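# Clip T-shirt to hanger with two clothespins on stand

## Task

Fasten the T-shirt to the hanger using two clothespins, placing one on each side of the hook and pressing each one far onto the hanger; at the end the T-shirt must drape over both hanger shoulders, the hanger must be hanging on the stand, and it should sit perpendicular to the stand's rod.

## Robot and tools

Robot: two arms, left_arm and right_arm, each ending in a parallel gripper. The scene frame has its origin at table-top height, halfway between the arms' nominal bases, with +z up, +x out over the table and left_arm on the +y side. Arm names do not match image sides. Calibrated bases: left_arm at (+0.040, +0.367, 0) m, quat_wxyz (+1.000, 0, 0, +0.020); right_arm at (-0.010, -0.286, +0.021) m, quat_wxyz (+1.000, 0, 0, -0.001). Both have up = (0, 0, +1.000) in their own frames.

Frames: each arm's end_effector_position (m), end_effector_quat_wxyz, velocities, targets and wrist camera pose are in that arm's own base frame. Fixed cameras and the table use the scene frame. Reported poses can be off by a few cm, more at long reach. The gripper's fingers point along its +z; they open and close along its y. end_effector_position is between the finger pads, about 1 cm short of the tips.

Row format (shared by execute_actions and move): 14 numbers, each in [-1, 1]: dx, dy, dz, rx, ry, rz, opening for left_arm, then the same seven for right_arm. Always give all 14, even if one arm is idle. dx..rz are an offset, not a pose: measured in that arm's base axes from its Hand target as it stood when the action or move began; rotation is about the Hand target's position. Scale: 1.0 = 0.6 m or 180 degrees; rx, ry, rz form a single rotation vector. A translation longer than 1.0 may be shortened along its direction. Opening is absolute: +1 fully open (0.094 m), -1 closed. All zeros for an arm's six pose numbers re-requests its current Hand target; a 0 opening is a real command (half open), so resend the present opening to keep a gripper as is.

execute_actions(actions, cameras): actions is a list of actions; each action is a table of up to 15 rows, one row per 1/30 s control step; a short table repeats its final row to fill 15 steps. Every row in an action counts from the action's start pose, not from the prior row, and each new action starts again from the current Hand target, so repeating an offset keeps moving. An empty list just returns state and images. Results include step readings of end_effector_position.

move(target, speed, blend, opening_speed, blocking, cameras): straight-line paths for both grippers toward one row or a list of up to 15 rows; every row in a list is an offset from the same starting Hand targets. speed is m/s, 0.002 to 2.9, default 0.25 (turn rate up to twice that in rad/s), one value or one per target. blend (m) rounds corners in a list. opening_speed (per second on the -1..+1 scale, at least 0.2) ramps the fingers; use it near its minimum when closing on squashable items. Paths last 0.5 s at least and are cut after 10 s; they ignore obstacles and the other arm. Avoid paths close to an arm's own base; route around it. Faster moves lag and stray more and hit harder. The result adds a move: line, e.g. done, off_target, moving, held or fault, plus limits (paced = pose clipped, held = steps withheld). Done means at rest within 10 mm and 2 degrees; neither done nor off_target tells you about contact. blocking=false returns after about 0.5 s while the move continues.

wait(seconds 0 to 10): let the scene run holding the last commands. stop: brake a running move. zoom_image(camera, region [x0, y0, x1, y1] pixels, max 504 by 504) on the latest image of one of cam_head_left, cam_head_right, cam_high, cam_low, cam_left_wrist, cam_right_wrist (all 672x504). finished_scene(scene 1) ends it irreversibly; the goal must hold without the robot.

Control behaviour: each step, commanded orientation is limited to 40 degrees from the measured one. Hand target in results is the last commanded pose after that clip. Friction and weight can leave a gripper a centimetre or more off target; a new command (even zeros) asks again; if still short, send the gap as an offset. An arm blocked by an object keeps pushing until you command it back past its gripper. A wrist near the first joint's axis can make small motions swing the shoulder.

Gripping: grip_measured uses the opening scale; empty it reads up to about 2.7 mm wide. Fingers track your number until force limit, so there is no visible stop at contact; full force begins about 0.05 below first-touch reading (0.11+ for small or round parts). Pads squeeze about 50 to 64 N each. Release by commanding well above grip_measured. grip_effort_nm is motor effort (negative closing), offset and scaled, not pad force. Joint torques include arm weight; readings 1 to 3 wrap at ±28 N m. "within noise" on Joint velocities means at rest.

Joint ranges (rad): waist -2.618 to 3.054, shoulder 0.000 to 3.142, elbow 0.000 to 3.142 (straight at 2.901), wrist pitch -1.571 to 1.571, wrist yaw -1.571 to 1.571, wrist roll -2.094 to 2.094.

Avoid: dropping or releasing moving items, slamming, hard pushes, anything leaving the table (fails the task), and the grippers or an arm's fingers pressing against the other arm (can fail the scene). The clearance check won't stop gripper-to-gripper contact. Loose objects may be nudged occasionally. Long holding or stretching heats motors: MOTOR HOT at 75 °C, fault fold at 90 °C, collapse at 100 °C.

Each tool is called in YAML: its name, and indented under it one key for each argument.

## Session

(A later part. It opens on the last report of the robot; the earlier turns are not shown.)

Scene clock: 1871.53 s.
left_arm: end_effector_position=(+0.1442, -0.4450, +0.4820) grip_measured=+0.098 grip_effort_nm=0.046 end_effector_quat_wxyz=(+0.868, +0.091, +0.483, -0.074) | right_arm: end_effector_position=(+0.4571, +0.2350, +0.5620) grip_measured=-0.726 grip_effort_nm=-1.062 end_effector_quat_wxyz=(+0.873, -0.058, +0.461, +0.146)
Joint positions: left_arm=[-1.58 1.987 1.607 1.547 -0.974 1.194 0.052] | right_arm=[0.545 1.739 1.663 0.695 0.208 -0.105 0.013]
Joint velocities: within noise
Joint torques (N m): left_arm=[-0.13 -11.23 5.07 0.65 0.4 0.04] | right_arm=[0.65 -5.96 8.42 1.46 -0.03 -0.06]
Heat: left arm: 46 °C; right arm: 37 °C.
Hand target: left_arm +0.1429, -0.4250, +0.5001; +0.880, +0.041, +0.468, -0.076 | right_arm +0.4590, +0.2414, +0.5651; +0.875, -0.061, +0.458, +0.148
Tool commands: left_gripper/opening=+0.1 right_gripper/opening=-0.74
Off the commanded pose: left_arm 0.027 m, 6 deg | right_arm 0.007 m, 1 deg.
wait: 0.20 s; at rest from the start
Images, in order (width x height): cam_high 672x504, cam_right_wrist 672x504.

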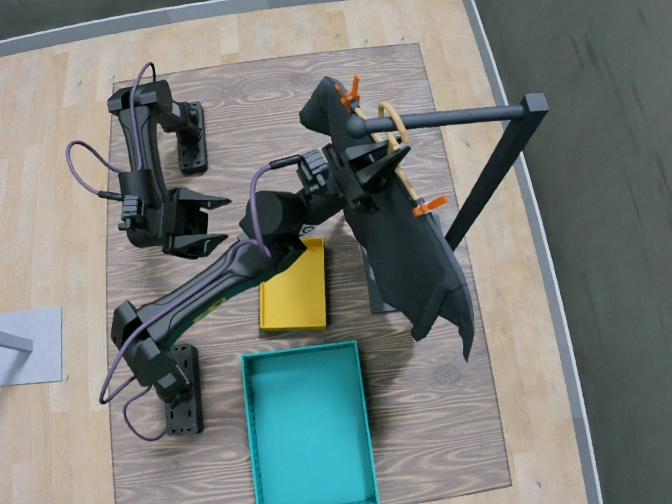

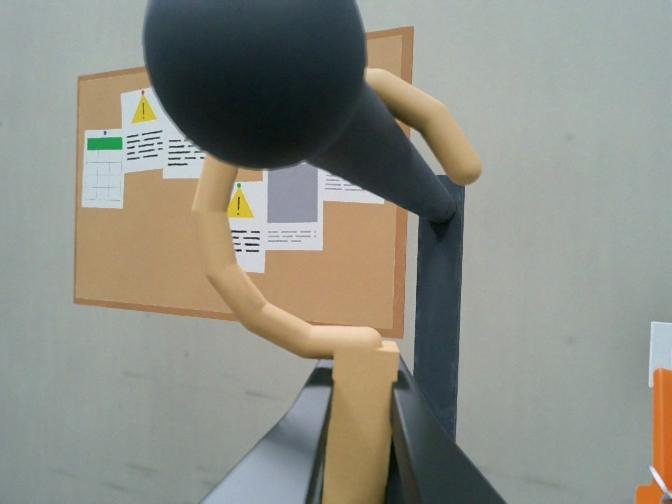

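move:
  target: [0,0,0,0,0,0,0.1,0.0117,0.0025,0,0.009,0.0012,-0.0975,-0.74]
  speed: 0.08
  cameras: ["cam_high", "cam_right_wrist", "cam_head_left"]

Scene clock: 1874.90 s.
left_arm: end_effector_position=(+0.1442, -0.4450, +0.4820) grip_measured=+0.098 grip_effort_nm=0.056 end_effector_quat_wxyz=(+0.868, +0.091, +0.483, -0.074) | right_arm: end_effector_position=(+0.4574, +0.2348, +0.5623) grip_measured=-0.726 grip_effort_nm=-1.057 end_effector_quat_wxyz=(+0.875, -0.048, +0.462, +0.136)
Joint positions: left_arm=[-1.58 1.987 1.607 1.547 -0.974 1.194 0.052] | right_arm=[0.557 1.747 1.671 0.703 0.245 -0.123 0.013]
Joint velocities: within noise
Joint torques (N m): left_arm=[-0.09 -11.56 5.15 0.64 0.36 0] | right_arm=[-0.02 -7.49 6.06 1.41 -0.1 0.04]
Heat: left arm: 46 °C; right arm: 37 °C.
Hand target: left_arm +0.1435, -0.4256, +0.5002; +0.872, +0.061, +0.478, -0.086 (not the last commanded pose) | right_arm +0.4574, +0.2352, +0.5621; +0.875, -0.049, +0.462, +0.136 (not the last commanded pose)
Off the commanded pose: left_arm 0.027 m, 6 deg | right_arm 0.012 m, 16 deg.
joint sent to its limit (left arm) — joint 4 (wrist pitch), upper limit.
move: held (right_arm; a check stopped the path), off_target (left_arm; braked when a check withheld steps of right_arm); limits=held
pose unreachable (right arm): on one or more control steps of this call, first in action 0 (counted from 0), this arm could not follow its commanded pose, so it was not sent that pose on those steps. It may still have moved: this result reports where it is.
cause: moving toward the commanded pose would bring a part of the arm too close to another arm (this arm's forearm (the part past joint 3) and the left arm's fingers).
Images, in order (width x height): cam_head_left 672x504, cam_high 672x504, cam_right_wrist 672x504.

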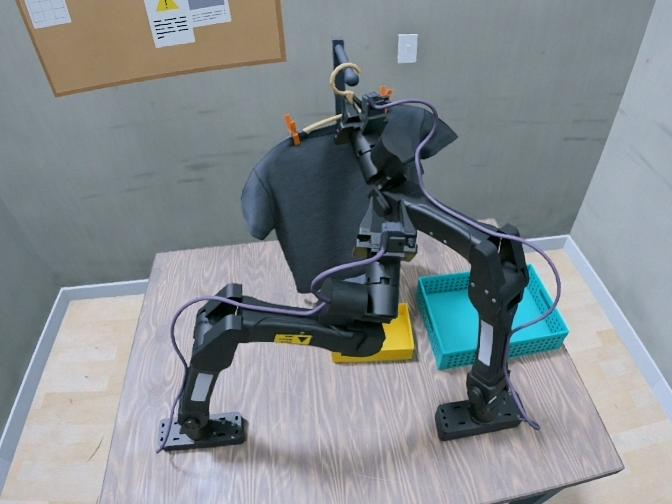

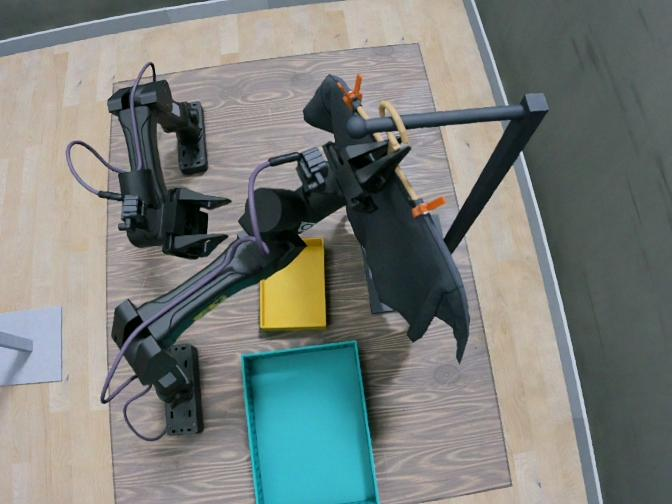

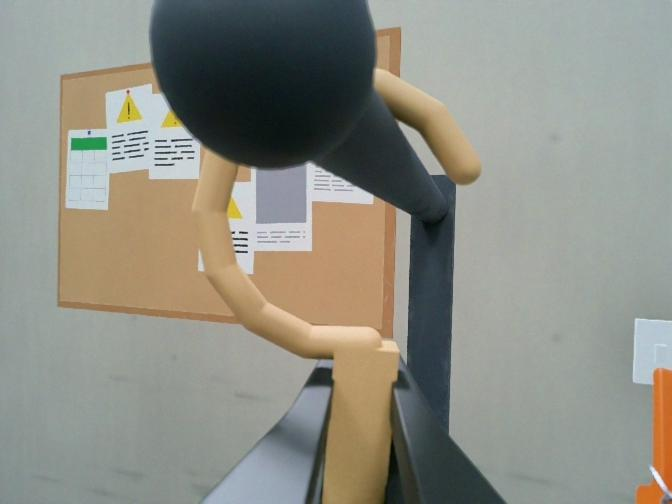

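move:
  target: [-0.033,0.23,-0.05,0,0,0,0.1,0,0,0,0,0,0,-0.74]
  speed: 0.15
  cameras: ["cam_high", "cam_right_wrist"]

Scene clock: 1891.80 s.
left_arm: end_effector_position=(+0.1268, -0.2939, +0.4658) grip_measured=+0.098 grip_effort_nm=0.046 end_effector_quat_wxyz=(+0.852, +0.126, +0.498, -0.105) | right_arm: end_effector_position=(+0.4574, +0.2348, +0.5623) grip_measured=-0.726 grip_effort_nm=-1.067 end_effector_quat_wxyz=(+0.875, -0.048, +0.462, +0.136)
Joint positions: left_arm=[-1.658 1.339 0.873 1.555 -1.009 1.142 0.052] | right_arm=[0.557 1.747 1.671 0.703 0.245 -0.123 0.013]
Joint velocities: within noise
Joint torques (N m): left_arm=[-0.66 -4.62 5.07 0.66 0.42 0.08] | right_arm=[-0.08 -7.58 6.04 1.44 -0.11 0]
Heat: left arm: 45 °C; right arm: 35 °C.
Hand target: left_arm +0.1238, -0.2876, +0.4703; +0.872, +0.061, +0.479, -0.086 | right_arm +0.4574, +0.2352, +0.5621; +0.875, -0.049, +0.462, +0.136
Off the commanded pose: left_arm 0.008 m, 8 deg | right_arm 0.000 m, 0 deg.
joint sent to its limit (left arm) — joint 4 (wrist pitch), upper limit. The joint targets are off in orientation, not in position.
move: off_target (left_arm)
Images, in order (width x height): cam_high 672x504, cam_right_wrist 672x504.

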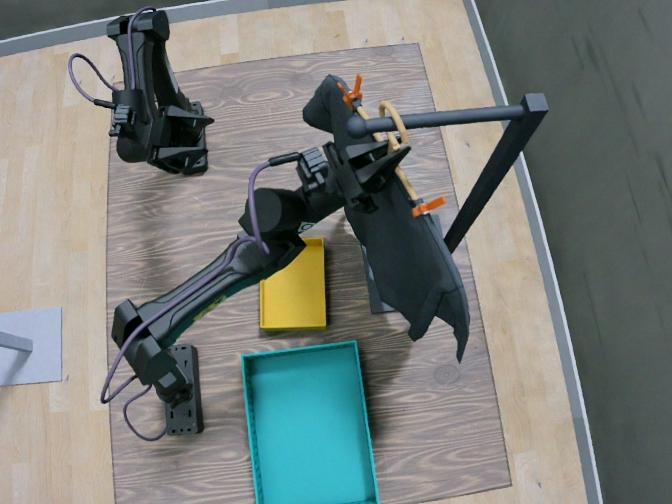

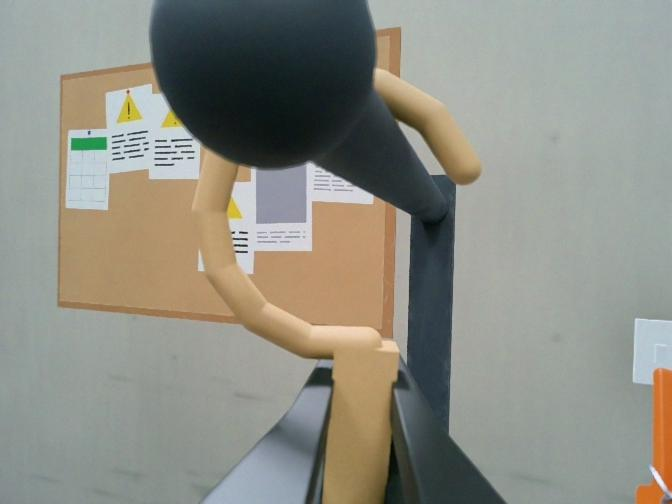

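move:
  target: [0,0,0,0,0,0,0.1,0.0105,0.0035,0,0.0058,-0.0014,-0.0872,-0.74]
  speed: 0.08
  cameras: ["cam_high", "cam_right_wrist", "cam_head_left"]

Scene clock: 1900.37 s.
left_arm: end_effector_position=(+0.1268, -0.2939, +0.4658) grip_measured=+0.098 grip_effort_nm=0.046 end_effector_quat_wxyz=(+0.852, +0.126, +0.498, -0.105) | right_arm: end_effector_position=(+0.4609, +0.2301, +0.5616) grip_measured=-0.726 grip_effort_nm=-1.072 end_effector_quat_wxyz=(+0.886, +0.025, +0.462, +0.019)
Joint positions: left_arm=[-1.658 1.339 0.873 1.555 -1.009 1.142 0.052] | right_arm=[0.639 1.843 1.762 0.807 0.536 -0.35 0.013]
Joint velocities: within noise
Joint torques (N m): left_arm=[-0.87 -4.62 4.89 0.7 0.45 0.1] | right_arm=[0.53 -6.45 8.12 1.2 -0.16 -0.07]
Heat: left arm: 44 °C; right arm: 35 °C.
Hand target: left_arm +0.1238, -0.2876, +0.4703; +0.872, +0.061, +0.479, -0.086 | right_arm +0.4638, +0.2373, +0.5621; +0.887, +0.022, +0.461, +0.020
Off the commanded pose: left_arm 0.008 m, 8 deg | right_arm 0.008 m, 0 deg.
joint sent to its limit (left arm) — joint 4 (wrist pitch), upper limit. The joint targets are off in orientation, not in position.
move: off_target (left_arm)
Images, in order (width x height): cam_head_left 672x504, cam_high 672x504, cam_right_wrist 672x504.

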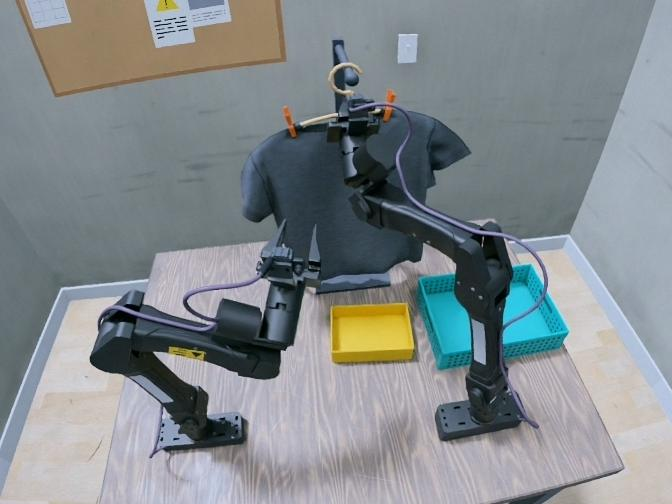

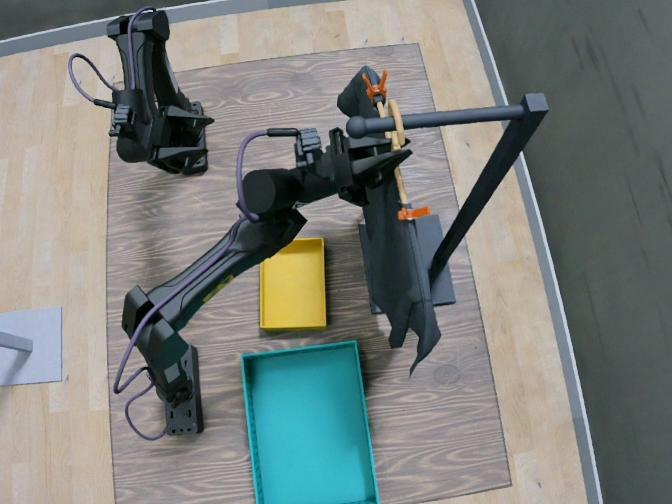

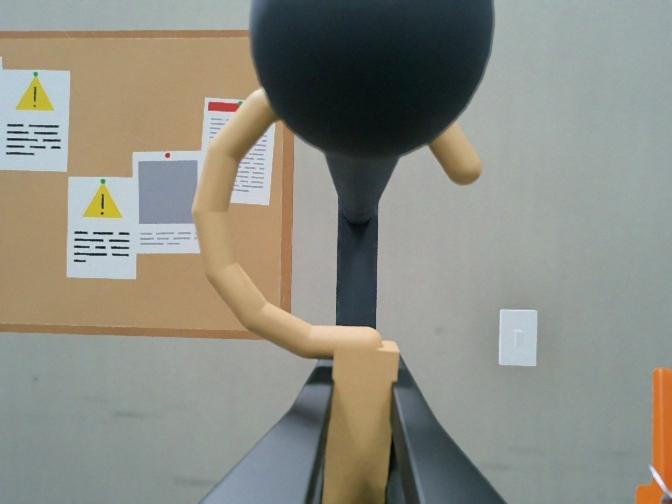

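zoom_image:
  camera: "cam_high"
  region: [320, 50, 480, 250]

zoom_image:
  camera: "cam_head_left"
  region: [240, 30, 460, 200]

Scaled by 2.520 from the camera's 672x504 image, which has a finer 960x720 frame.

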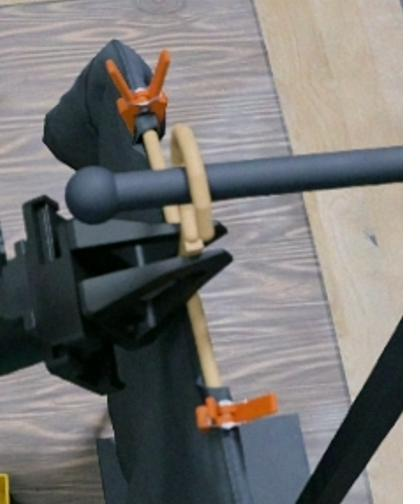

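Scaled by 2.291 from the camera's 672x504 image, which has a finer 960x720 frame.

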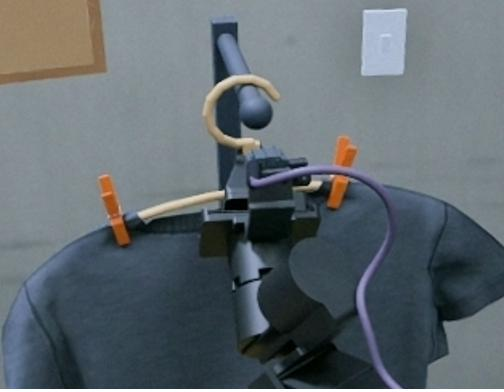

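move:
  target: [0,0,0,0,0,0,0.1,0.0,0,0,0,0,-0.0139,-0.74]
  speed: 0.05
  cameras: ["cam_high", "cam_right_wrist", "cam_low", "cam_head_right"]

Scene clock: 1917.70 s.
left_arm: end_effector_position=(+0.1268, -0.2939, +0.4658) grip_measured=+0.098 grip_effort_nm=0.066 end_effector_quat_wxyz=(+0.852, +0.126, +0.498, -0.105) | right_arm: end_effector_position=(+0.4612, +0.2292, +0.5616) grip_measured=-0.726 grip_effort_nm=-1.067 end_effector_quat_wxyz=(+0.886, +0.037, +0.462, -0.001)
Joint positions: left_arm=[-1.658 1.339 0.873 1.555 -1.009 1.142 0.052] | right_arm=[0.65 1.863 1.785 0.829 0.58 -0.393 0.013]
Joint velocities: within noise
Joint torques (N m): left_arm=[-0.49 -4.66 5.15 0.71 0.47 0.1] | right_arm=[0.68 -6.6 8.05 1.17 -0.21 -0.04]
Heat: left arm: 42 °C; right arm: 35 °C.
Hand target: left_arm +0.1238, -0.2876, +0.4703; +0.872, +0.061, +0.479, -0.086 | right_arm +0.4638, +0.2372, +0.5621; +0.887, +0.032, +0.461, +0.000
Off the commanded pose: left_arm 0.008 m, 8 deg | right_arm 0.009 m, 1 deg.
joint sent to its limit (left arm) — joint 4 (wrist pitch), upper limit. The joint targets are off in orientation, not in position.
move: off_target (left_arm)
Images, in order (width x height): cam_head_right 672x504, cam_high 672x504, cam_low 672x504, cam_right_wrist 672x504.

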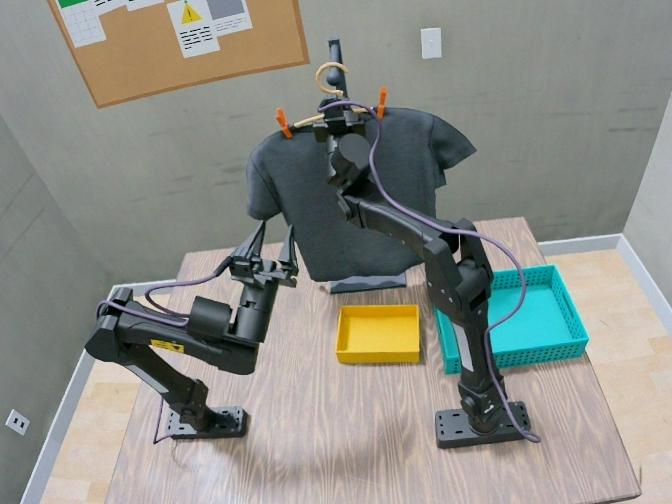

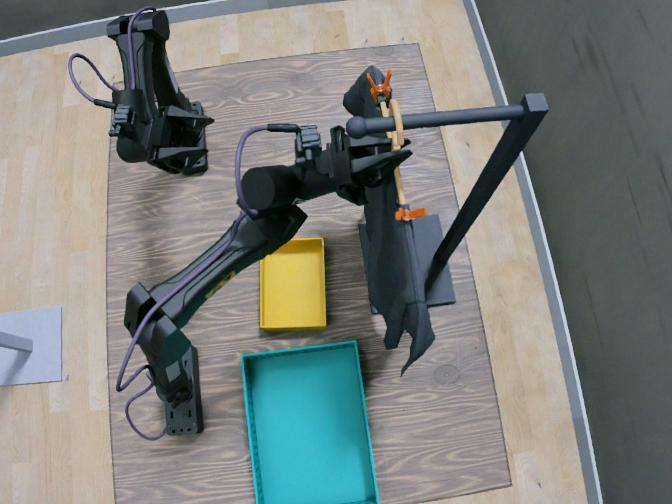

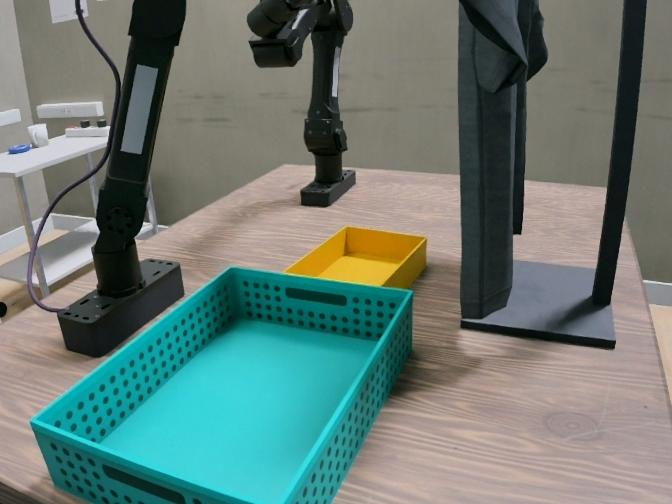

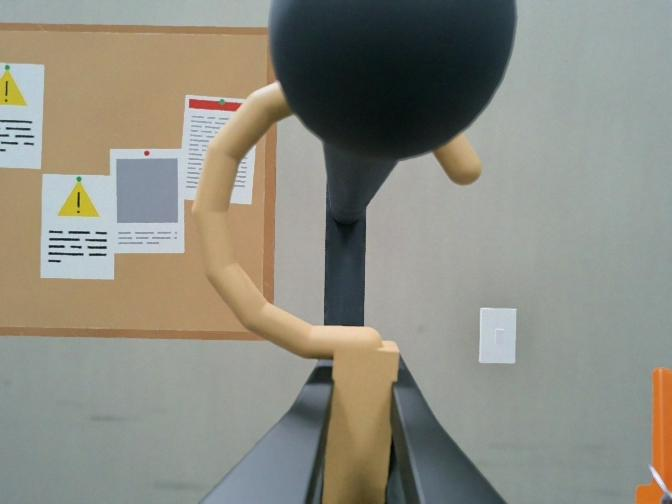

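zoom_image:
  camera: "cam_head_right"
  region: [290, 30, 390, 130]

zoom_image:
  camera: "cam_high"
  region: [340, 60, 460, 240]

Scaled by 5.040 from the camera's 672x504 image, which has a finer 960x720 frame.

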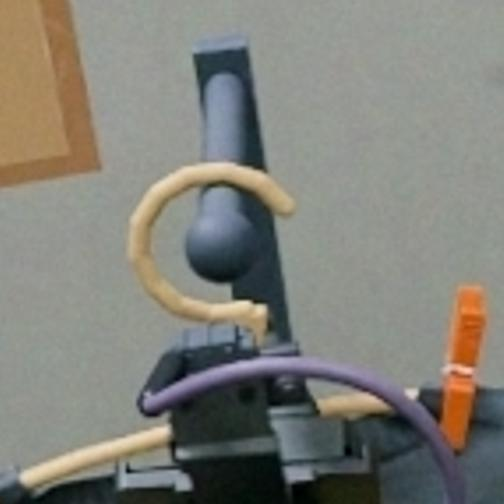

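Scaled by 2.800 from the camera's 672x504 image, which has a finer 960x720 frame.

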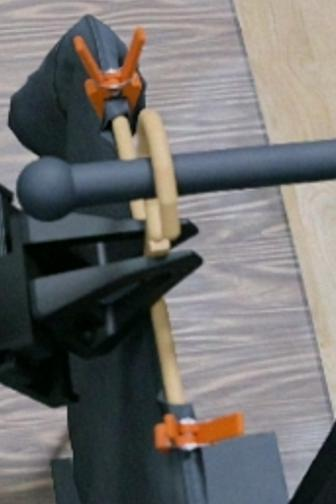

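move:
  target: [0,0,0,0,0,0,0.1,0.0,-0.0125,-0.0017,0,0,0,-0.74]
  speed: 0.04
  cameras: ["cam_head_right", "cam_high", "cam_right_wrist"]

zoom_image:
  camera: "cam_head_right"
  region: [290, 30, 390, 130]

Scene clock: 1933.30 s.
left_arm: end_effector_position=(+0.1268, -0.2939, +0.4658) grip_measured=+0.098 grip_effort_nm=0.051 end_effector_quat_wxyz=(+0.852, +0.126, +0.498, -0.105) | right_arm: end_effector_position=(+0.4613, +0.2292, +0.5615) grip_measured=-0.726 grip_effort_nm=-1.062 end_effector_quat_wxyz=(+0.886, +0.037, +0.462, -0.001)
Joint positions: left_arm=[-1.658 1.339 0.873 1.555 -1.009 1.142 0.052] | right_arm=[0.65 1.864 1.785 0.829 0.58 -0.394 0.013]
Joint velocities: within noise
Joint torques (N m): left_arm=[-0.65 -4.46 5.15 0.68 0.48 0.04] | right_arm=[-0.58 -7.98 6.05 1.2 -0.36 0.04]
Heat: left arm: 42 °C; right arm: 34 °C.
Hand target: left_arm +0.1238, -0.2876, +0.4703; +0.872, +0.061, +0.479, -0.086 | right_arm +0.4639, +0.2298, +0.5610; +0.887, +0.032, +0.461, +0.000
Off the commanded pose: left_arm 0.008 m, 8 deg | right_arm 0.003 m, 1 deg.
joint sent to its limit (left arm) — joint 4 (wrist pitch), upper limit. The joint targets are off in orientation, not in position.
move: off_target (left_arm)
Images, in order (width x height): cam_head_right 672x504, cam_high 672x504, cam_right_wrist 672x504.

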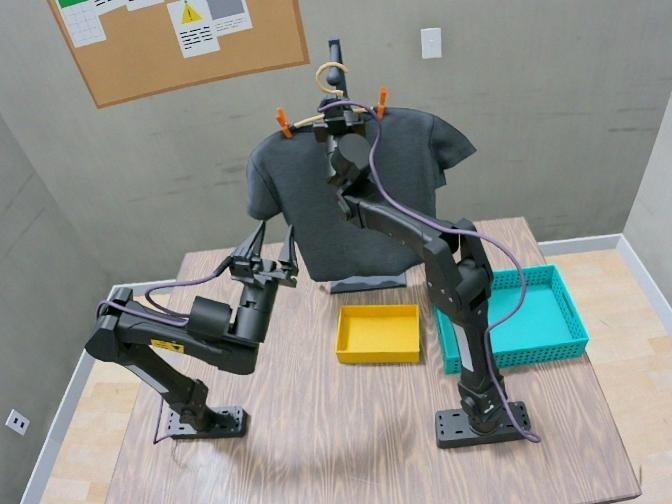

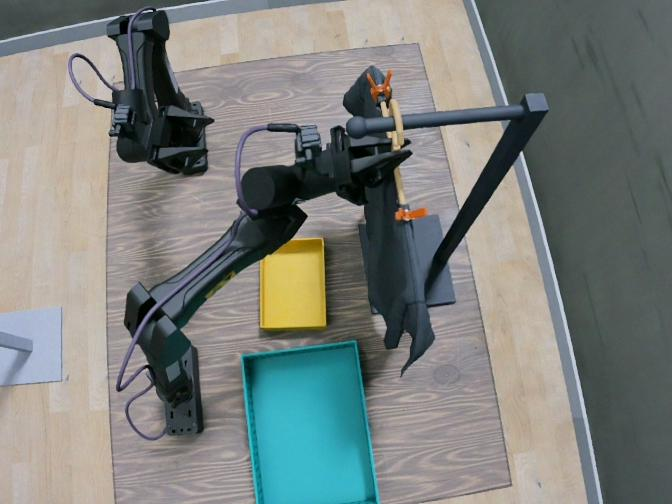

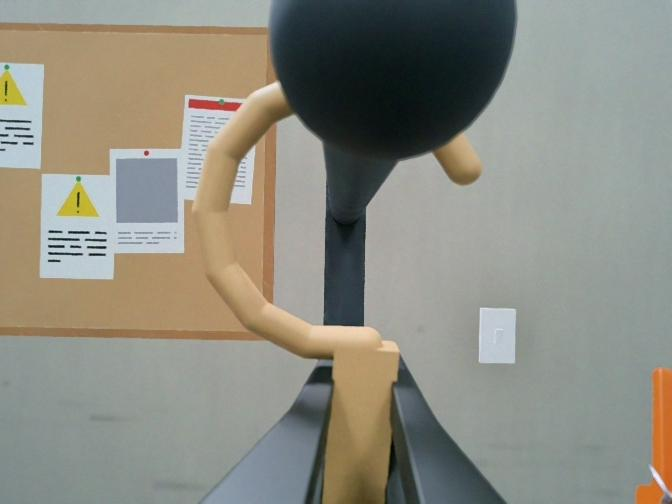

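Scaled by 5.040 from the camera's 672x504 image, which has a finer 960x720 frame.

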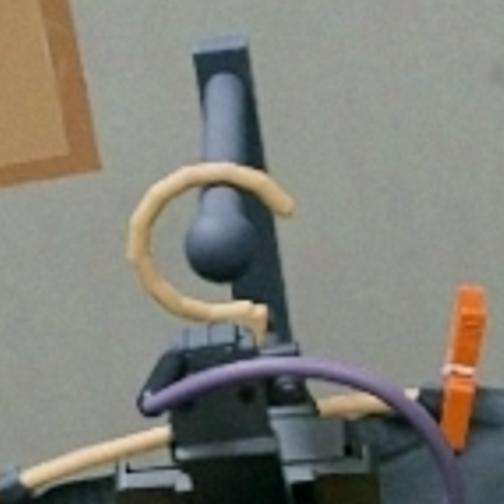

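move:
  target: [0,0,0,0,0,0,0.1,0.0,-0.0125,0,0,0,0,-0.74]
  speed: 0.04
  cameras: ["cam_head_right", "cam_high", "cam_right_wrist"]

zoom_image:
  camera: "cam_head_right"
  region: [290, 30, 390, 130]

Scene clock: 1936.63 s.
left_arm: end_effector_position=(+0.1268, -0.2939, +0.4658) grip_measured=+0.098 grip_effort_nm=0.051 end_effector_quat_wxyz=(+0.852, +0.126, +0.498, -0.105) | right_arm: end_effector_position=(+0.4636, +0.2274, +0.5613) grip_measured=-0.726 grip_effort_nm=-1.072 end_effector_quat_wxyz=(+0.888, +0.033, +0.459, +0.002)
Joint positions: left_arm=[-1.658 1.339 0.873 1.555 -1.009 1.142 0.052] | right_arm=[0.638 1.864 1.779 0.833 0.559 -0.384 0.013]
Joint velocities: within noise
Joint torques (N m): left_arm=[-0.66 -4.42 5.2 0.68 0.44 0.03] | right_arm=[-0.72 -9.28 4.89 1.09 -0.22 0.08]
Heat: left arm: 42 °C; right arm: 34 °C.
Hand target: left_arm +0.1238, -0.2876, +0.4703; +0.872, +0.061, +0.479, -0.086 | right_arm +0.4639, +0.2224, +0.5609; +0.887, +0.032, +0.461, +0.000
Off the commanded pose: left_arm 0.008 m, 8 deg | right_arm 0.005 m, 0 deg.
joint sent to its limit (left arm) — joint 4 (wrist pitch), upper limit. The joint targets are off in orientation, not in position.
move: off_target (left_arm)
Images, in order (width x height): cam_head_right 672x504, cam_high 672x504, cam_right_wrist 672x504.

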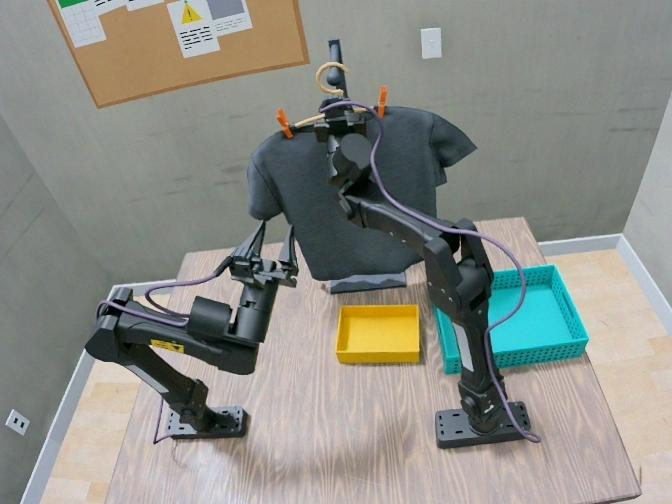

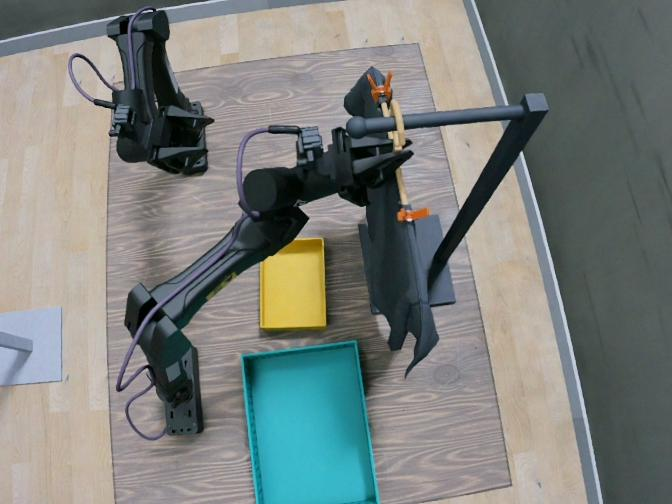

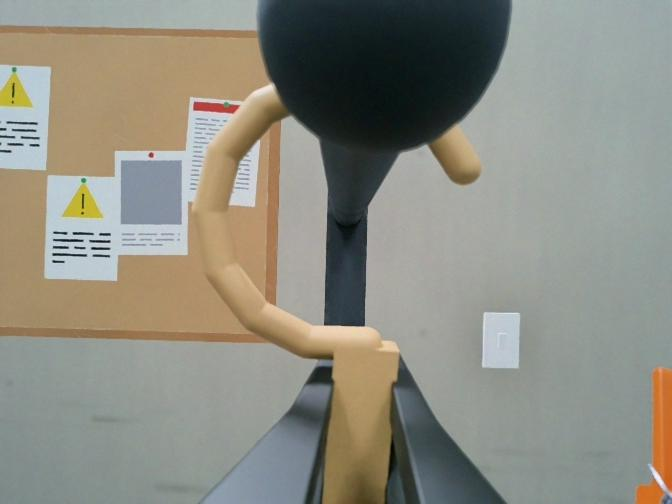

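Scaled by 5.040 from the camera's 672x504 image, which has a finer 960x720 frame.

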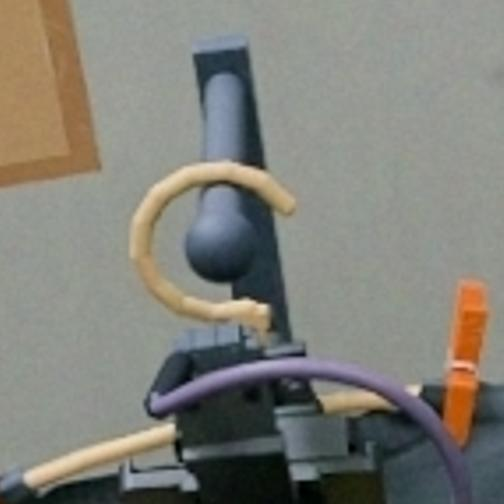

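move:
  target: [0,0,0,0,0,0,0.1,-0.002,-0.01,0,0,0,0,-0.74]
  speed: 0.04
  cameras: ["cam_head_right", "cam_high", "cam_right_wrist"]

zoom_image:
  camera: "cam_head_right"
  region: [290, 30, 390, 130]

Scene clock: 1940.37 s.
left_arm: end_effector_position=(+0.1268, -0.2939, +0.4658) grip_measured=+0.098 grip_effort_nm=0.051 end_effector_quat_wxyz=(+0.852, +0.126, +0.498, -0.105) | right_arm: end_effector_position=(+0.4644, +0.2264, +0.5608) grip_measured=-0.726 grip_effort_nm=-1.072 end_effector_quat_wxyz=(+0.891, +0.026, +0.453, +0.005)
Joint positions: left_arm=[-1.658 1.339 0.873 1.555 -1.009 1.142 0.052] | right_arm=[0.628 1.861 1.765 0.847 0.533 -0.381 0.013]
Joint velocities: within noise
Joint torques (N m): left_arm=[-0.69 -4.59 4.98 0.72 0.44 0] | right_arm=[-0.75 -10.36 4.42 0.99 -0.02 0.11]
Heat: left arm: 42 °C; right arm: 34 °C.
Hand target: left_arm +0.1238, -0.2876, +0.4703; +0.872, +0.061, +0.479, -0.086 | right_arm +0.4626, +0.2163, +0.5610; +0.887, +0.032, +0.461, +0.000
Off the commanded pose: left_arm 0.008 m, 8 deg | right_arm 0.010 m, 1 deg.
joint sent to its limit (left arm) — joint 4 (wrist pitch), upper limit. The joint targets are off in orientation, not in position.
move: off_target (left_arm)
Images, in order (width x height): cam_head_right 672x504, cam_high 672x504, cam_right_wrist 672x504.

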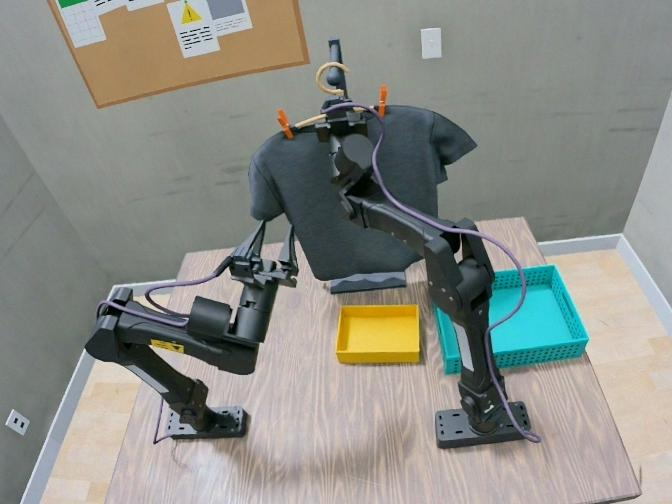

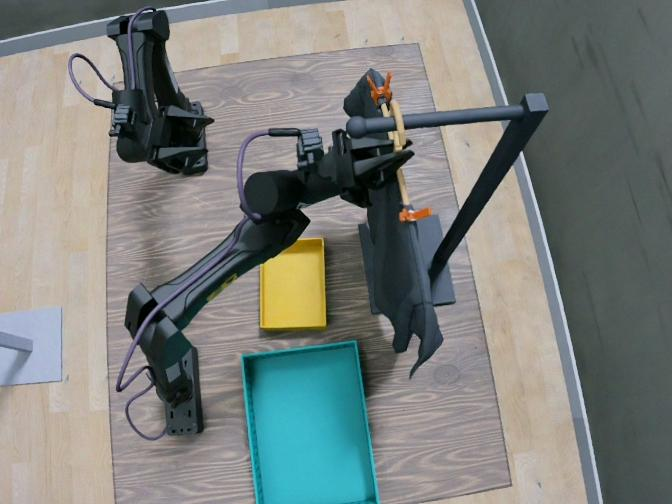

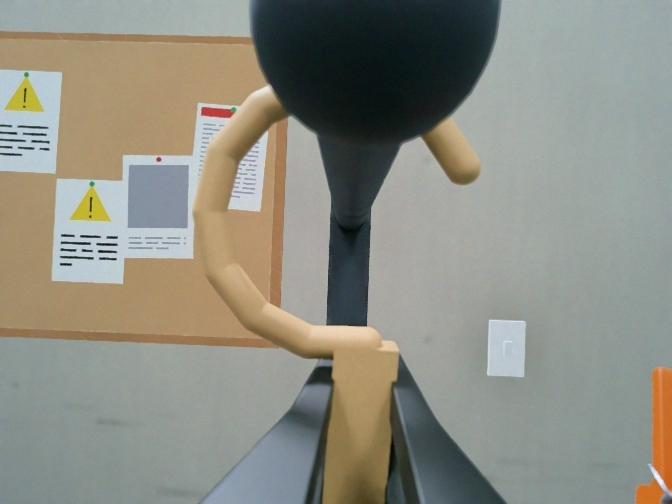

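Scaled by 5.040 from the camera's 672x504 image, which has a finer 960x720 frame.

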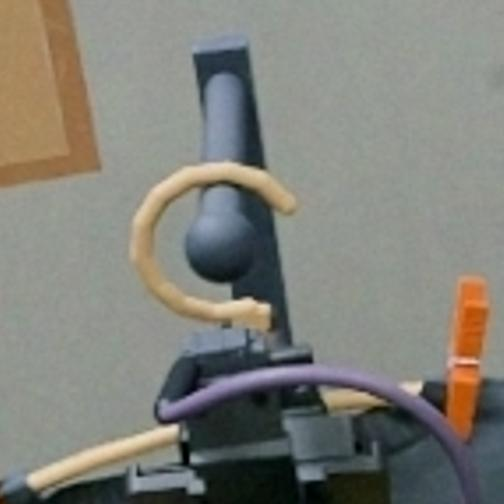

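move:
  target: [0,0,0,0,0,0,0.1,-0.004,-0.01,0,0,0,0,-0.74]
  speed: 0.04
  cameras: ["cam_right_wrist"]

Scene clock: 1955.50 s.
left_arm: end_effector_position=(+0.1268, -0.2939, +0.4658) grip_measured=+0.098 grip_effort_nm=0.051 end_effector_quat_wxyz=(+0.852, +0.126, +0.498, -0.105) | right_arm: end_effector_position=(+0.4625, +0.2234, +0.5606) grip_measured=-0.726 grip_effort_nm=-1.072 end_effector_quat_wxyz=(+0.892, +0.020, +0.453, +0.005)
Joint positions: left_arm=[-1.658 1.339 0.873 1.555 -1.009 1.142 0.052] | right_arm=[0.62 1.842 1.74 0.847 0.517 -0.378 0.013]
Joint velocities: within noise
Joint torques (N m): left_arm=[-0.51 -4.64 4.94 0.68 0.45 0.06] | right_arm=[-0.88 -10.43 4.26 1.02 0.09 0.21]
Heat: left arm: 41 °C; right arm: 39 °C.
Hand target: left_arm +0.1238, -0.2876, +0.4703; +0.872, +0.061, +0.479, -0.086 | right_arm +0.4603, +0.2103, +0.5609; +0.887, +0.032, +0.461, +0.000
Off the commanded pose: left_arm 0.008 m, 8 deg | right_arm 0.013 m, 2 deg.
joint sent to its limit (left arm) — joint 4 (wrist pitch), upper limit. The joint targets are off in orientation, not in position.
move: off_target (left_arm, right_arm)
Images, in order (width x height): cam_right_wrist 672x504.

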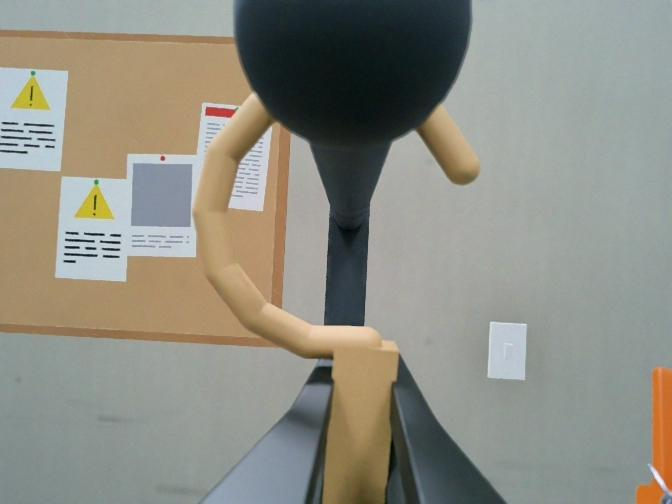

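move:
  target: [0,0,0,0,0,0,0.1,-0.001,-0.0067,0,0,0,-0.0111,-0.74]
  speed: 0.04
  cameras: ["cam_right_wrist", "cam_high", "cam_head_right"]

zoom_image:
  camera: "cam_head_right"
  region: [290, 30, 390, 130]

Scene clock: 1962.53 s.
left_arm: end_effector_position=(+0.1268, -0.2939, +0.4658) grip_measured=+0.098 grip_effort_nm=0.051 end_effector_quat_wxyz=(+0.852, +0.126, +0.498, -0.105) | right_arm: end_effector_position=(+0.4625, +0.2221, +0.5606) grip_measured=-0.726 grip_effort_nm=-1.062 end_effector_quat_wxyz=(+0.891, +0.019, +0.453, -0.005)
Joint positions: left_arm=[-1.658 1.339 0.873 1.555 -1.009 1.142 0.052] | right_arm=[0.62 1.842 1.74 0.85 0.523 -0.398 0.013]
Joint velocities: within noise
Joint torques (N m): left_arm=[-0.58 -4.85 5.01 0.69 0.51 0.05] | right_arm=[-0.69 -9.96 4.48 1.16 0.28 0.07]
Heat: left arm: 41 °C; right arm: 39 °C.
Hand target: left_arm +0.1238, -0.2876, +0.4703; +0.872, +0.061, +0.479, -0.086 | right_arm +0.4597, +0.2063, +0.5609; +0.887, +0.040, +0.460, -0.015
Off the commanded pose: left_arm 0.008 m, 8 deg | right_arm 0.016 m, 3 deg.
joint sent to its limit (left arm) — joint 4 (wrist pitch), upper limit. The joint targets are off in orientation, not in position.
move: off_target (left_arm, right_arm)
Images, in order (width x height): cam_head_right 672x504, cam_high 672x504, cam_right_wrist 672x504.

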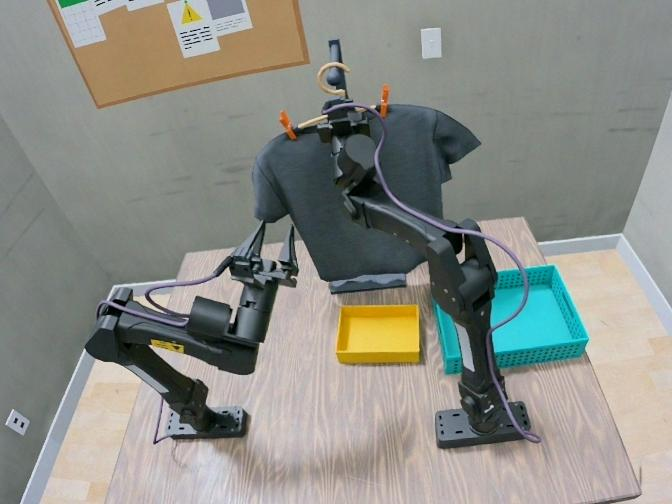

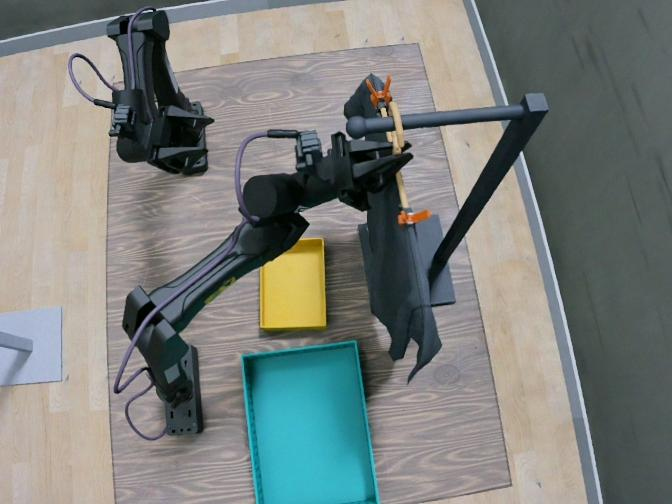

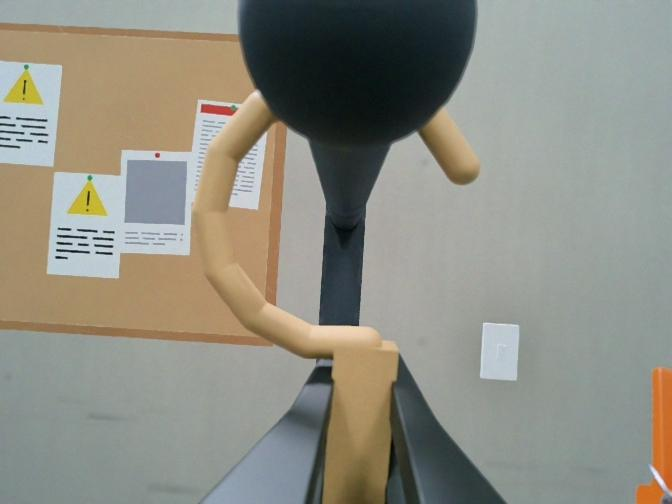

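Scaled by 5.040 from the camera's 672x504 image, which has a finer 960x720 frame.

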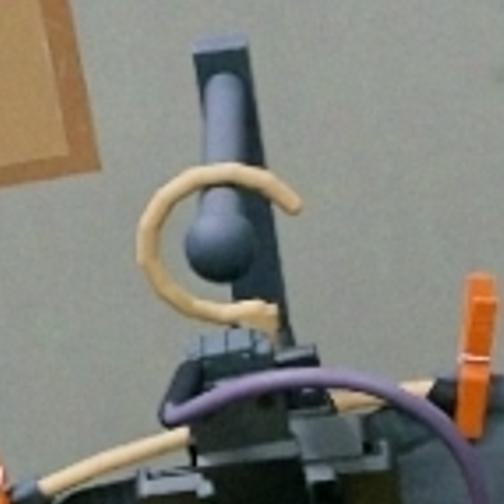

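move:
  target: [0,0,0,0,0,0,0.1,0,-0.005,0,0.0139,-0.0052,0.0056,-0.74]
  speed: 0.04
  cameras: ["cam_right_wrist", "cam_high", "cam_head_right"]

zoom_image:
  camera: "cam_head_right"
  region: [290, 30, 390, 130]

Scene clock: 1973.63 s.
left_arm: end_effector_position=(+0.1268, -0.2939, +0.4658) grip_measured=+0.098 grip_effort_nm=0.051 end_effector_quat_wxyz=(+0.852, +0.126, +0.498, -0.105) | right_arm: end_effector_position=(+0.4615, +0.2196, +0.5607) grip_measured=-0.726 grip_effort_nm=-1.057 end_effector_quat_wxyz=(+0.892, +0.032, +0.450, +0.008)
Joint positions: left_arm=[-1.658 1.339 0.873 1.555 -1.009 1.142 0.052] | right_arm=[0.62 1.842 1.735 0.866 0.533 -0.37 0.013]
Joint velocities: within noise
Joint torques (N m): left_arm=[-0.53 -4.45 5.11 0.69 0.43 0.04] | right_arm=[-0.95 -9.7 4.53 1.22 0.21 0.21]
Heat: left arm: 41 °C; right arm: 38 °C.
Hand target: left_arm +0.1238, -0.2876, +0.4703; +0.872, +0.061, +0.479, -0.086 | right_arm +0.4597, +0.2033, +0.5609; +0.890, +0.055, +0.453, +0.003
Off the commanded pose: left_arm 0.008 m, 8 deg | right_arm 0.016 m, 3 deg.
joint sent to its limit (left arm) — joint 4 (wrist pitch), upper limit. The joint targets are off in orientation, not in position.
move: off_target (left_arm, right_arm)
Images, in order (width x height): cam_head_right 672x504, cam_high 672x504, cam_right_wrist 672x504.

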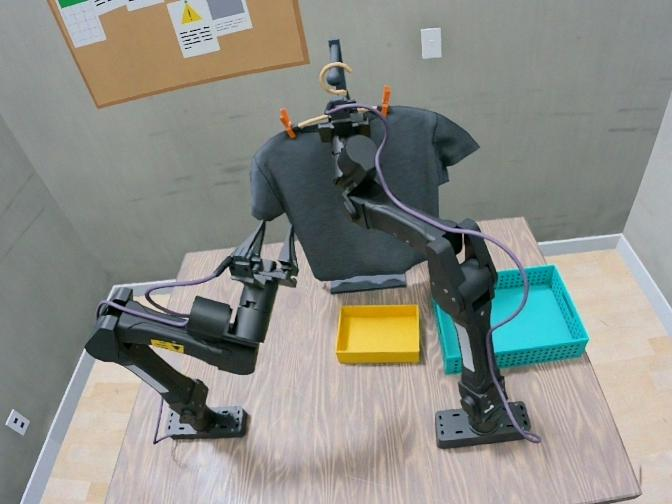

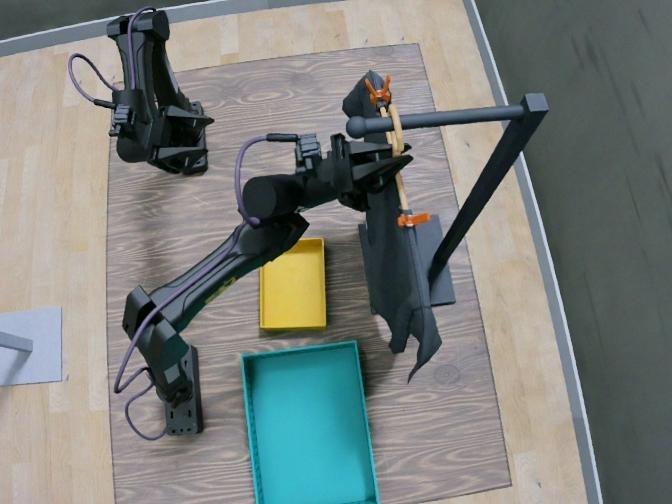

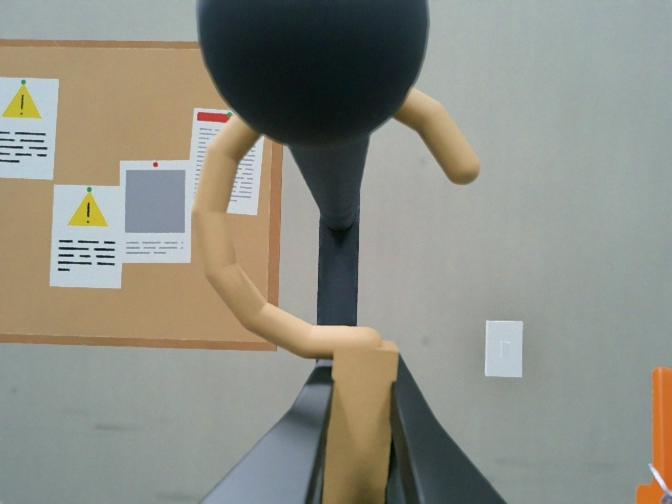

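Scaled by 5.040 from the camera's 672x504 image, which has a finer 960x720 frame.

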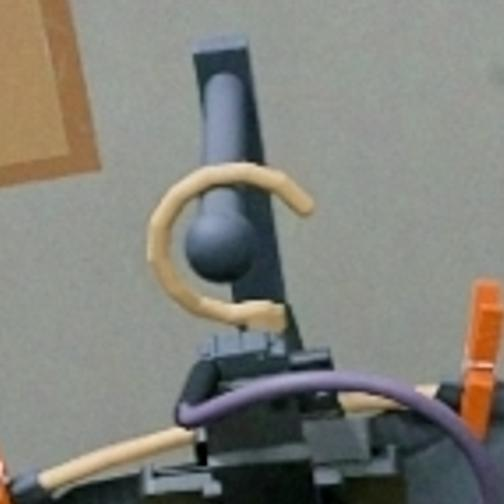

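zoom_image:
  camera: "cam_right_wrist"
  region: [240, 180, 440, 330]

Scaled by 2.520 from the camera's 672x504 image, which has a finer 960x720 frame.

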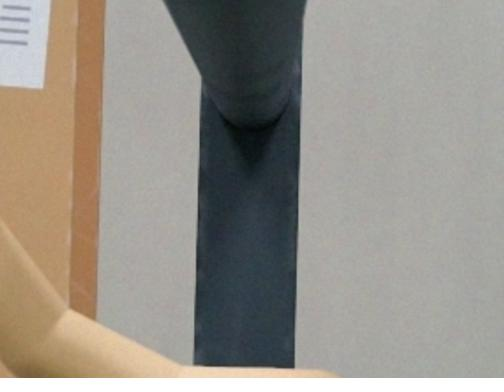

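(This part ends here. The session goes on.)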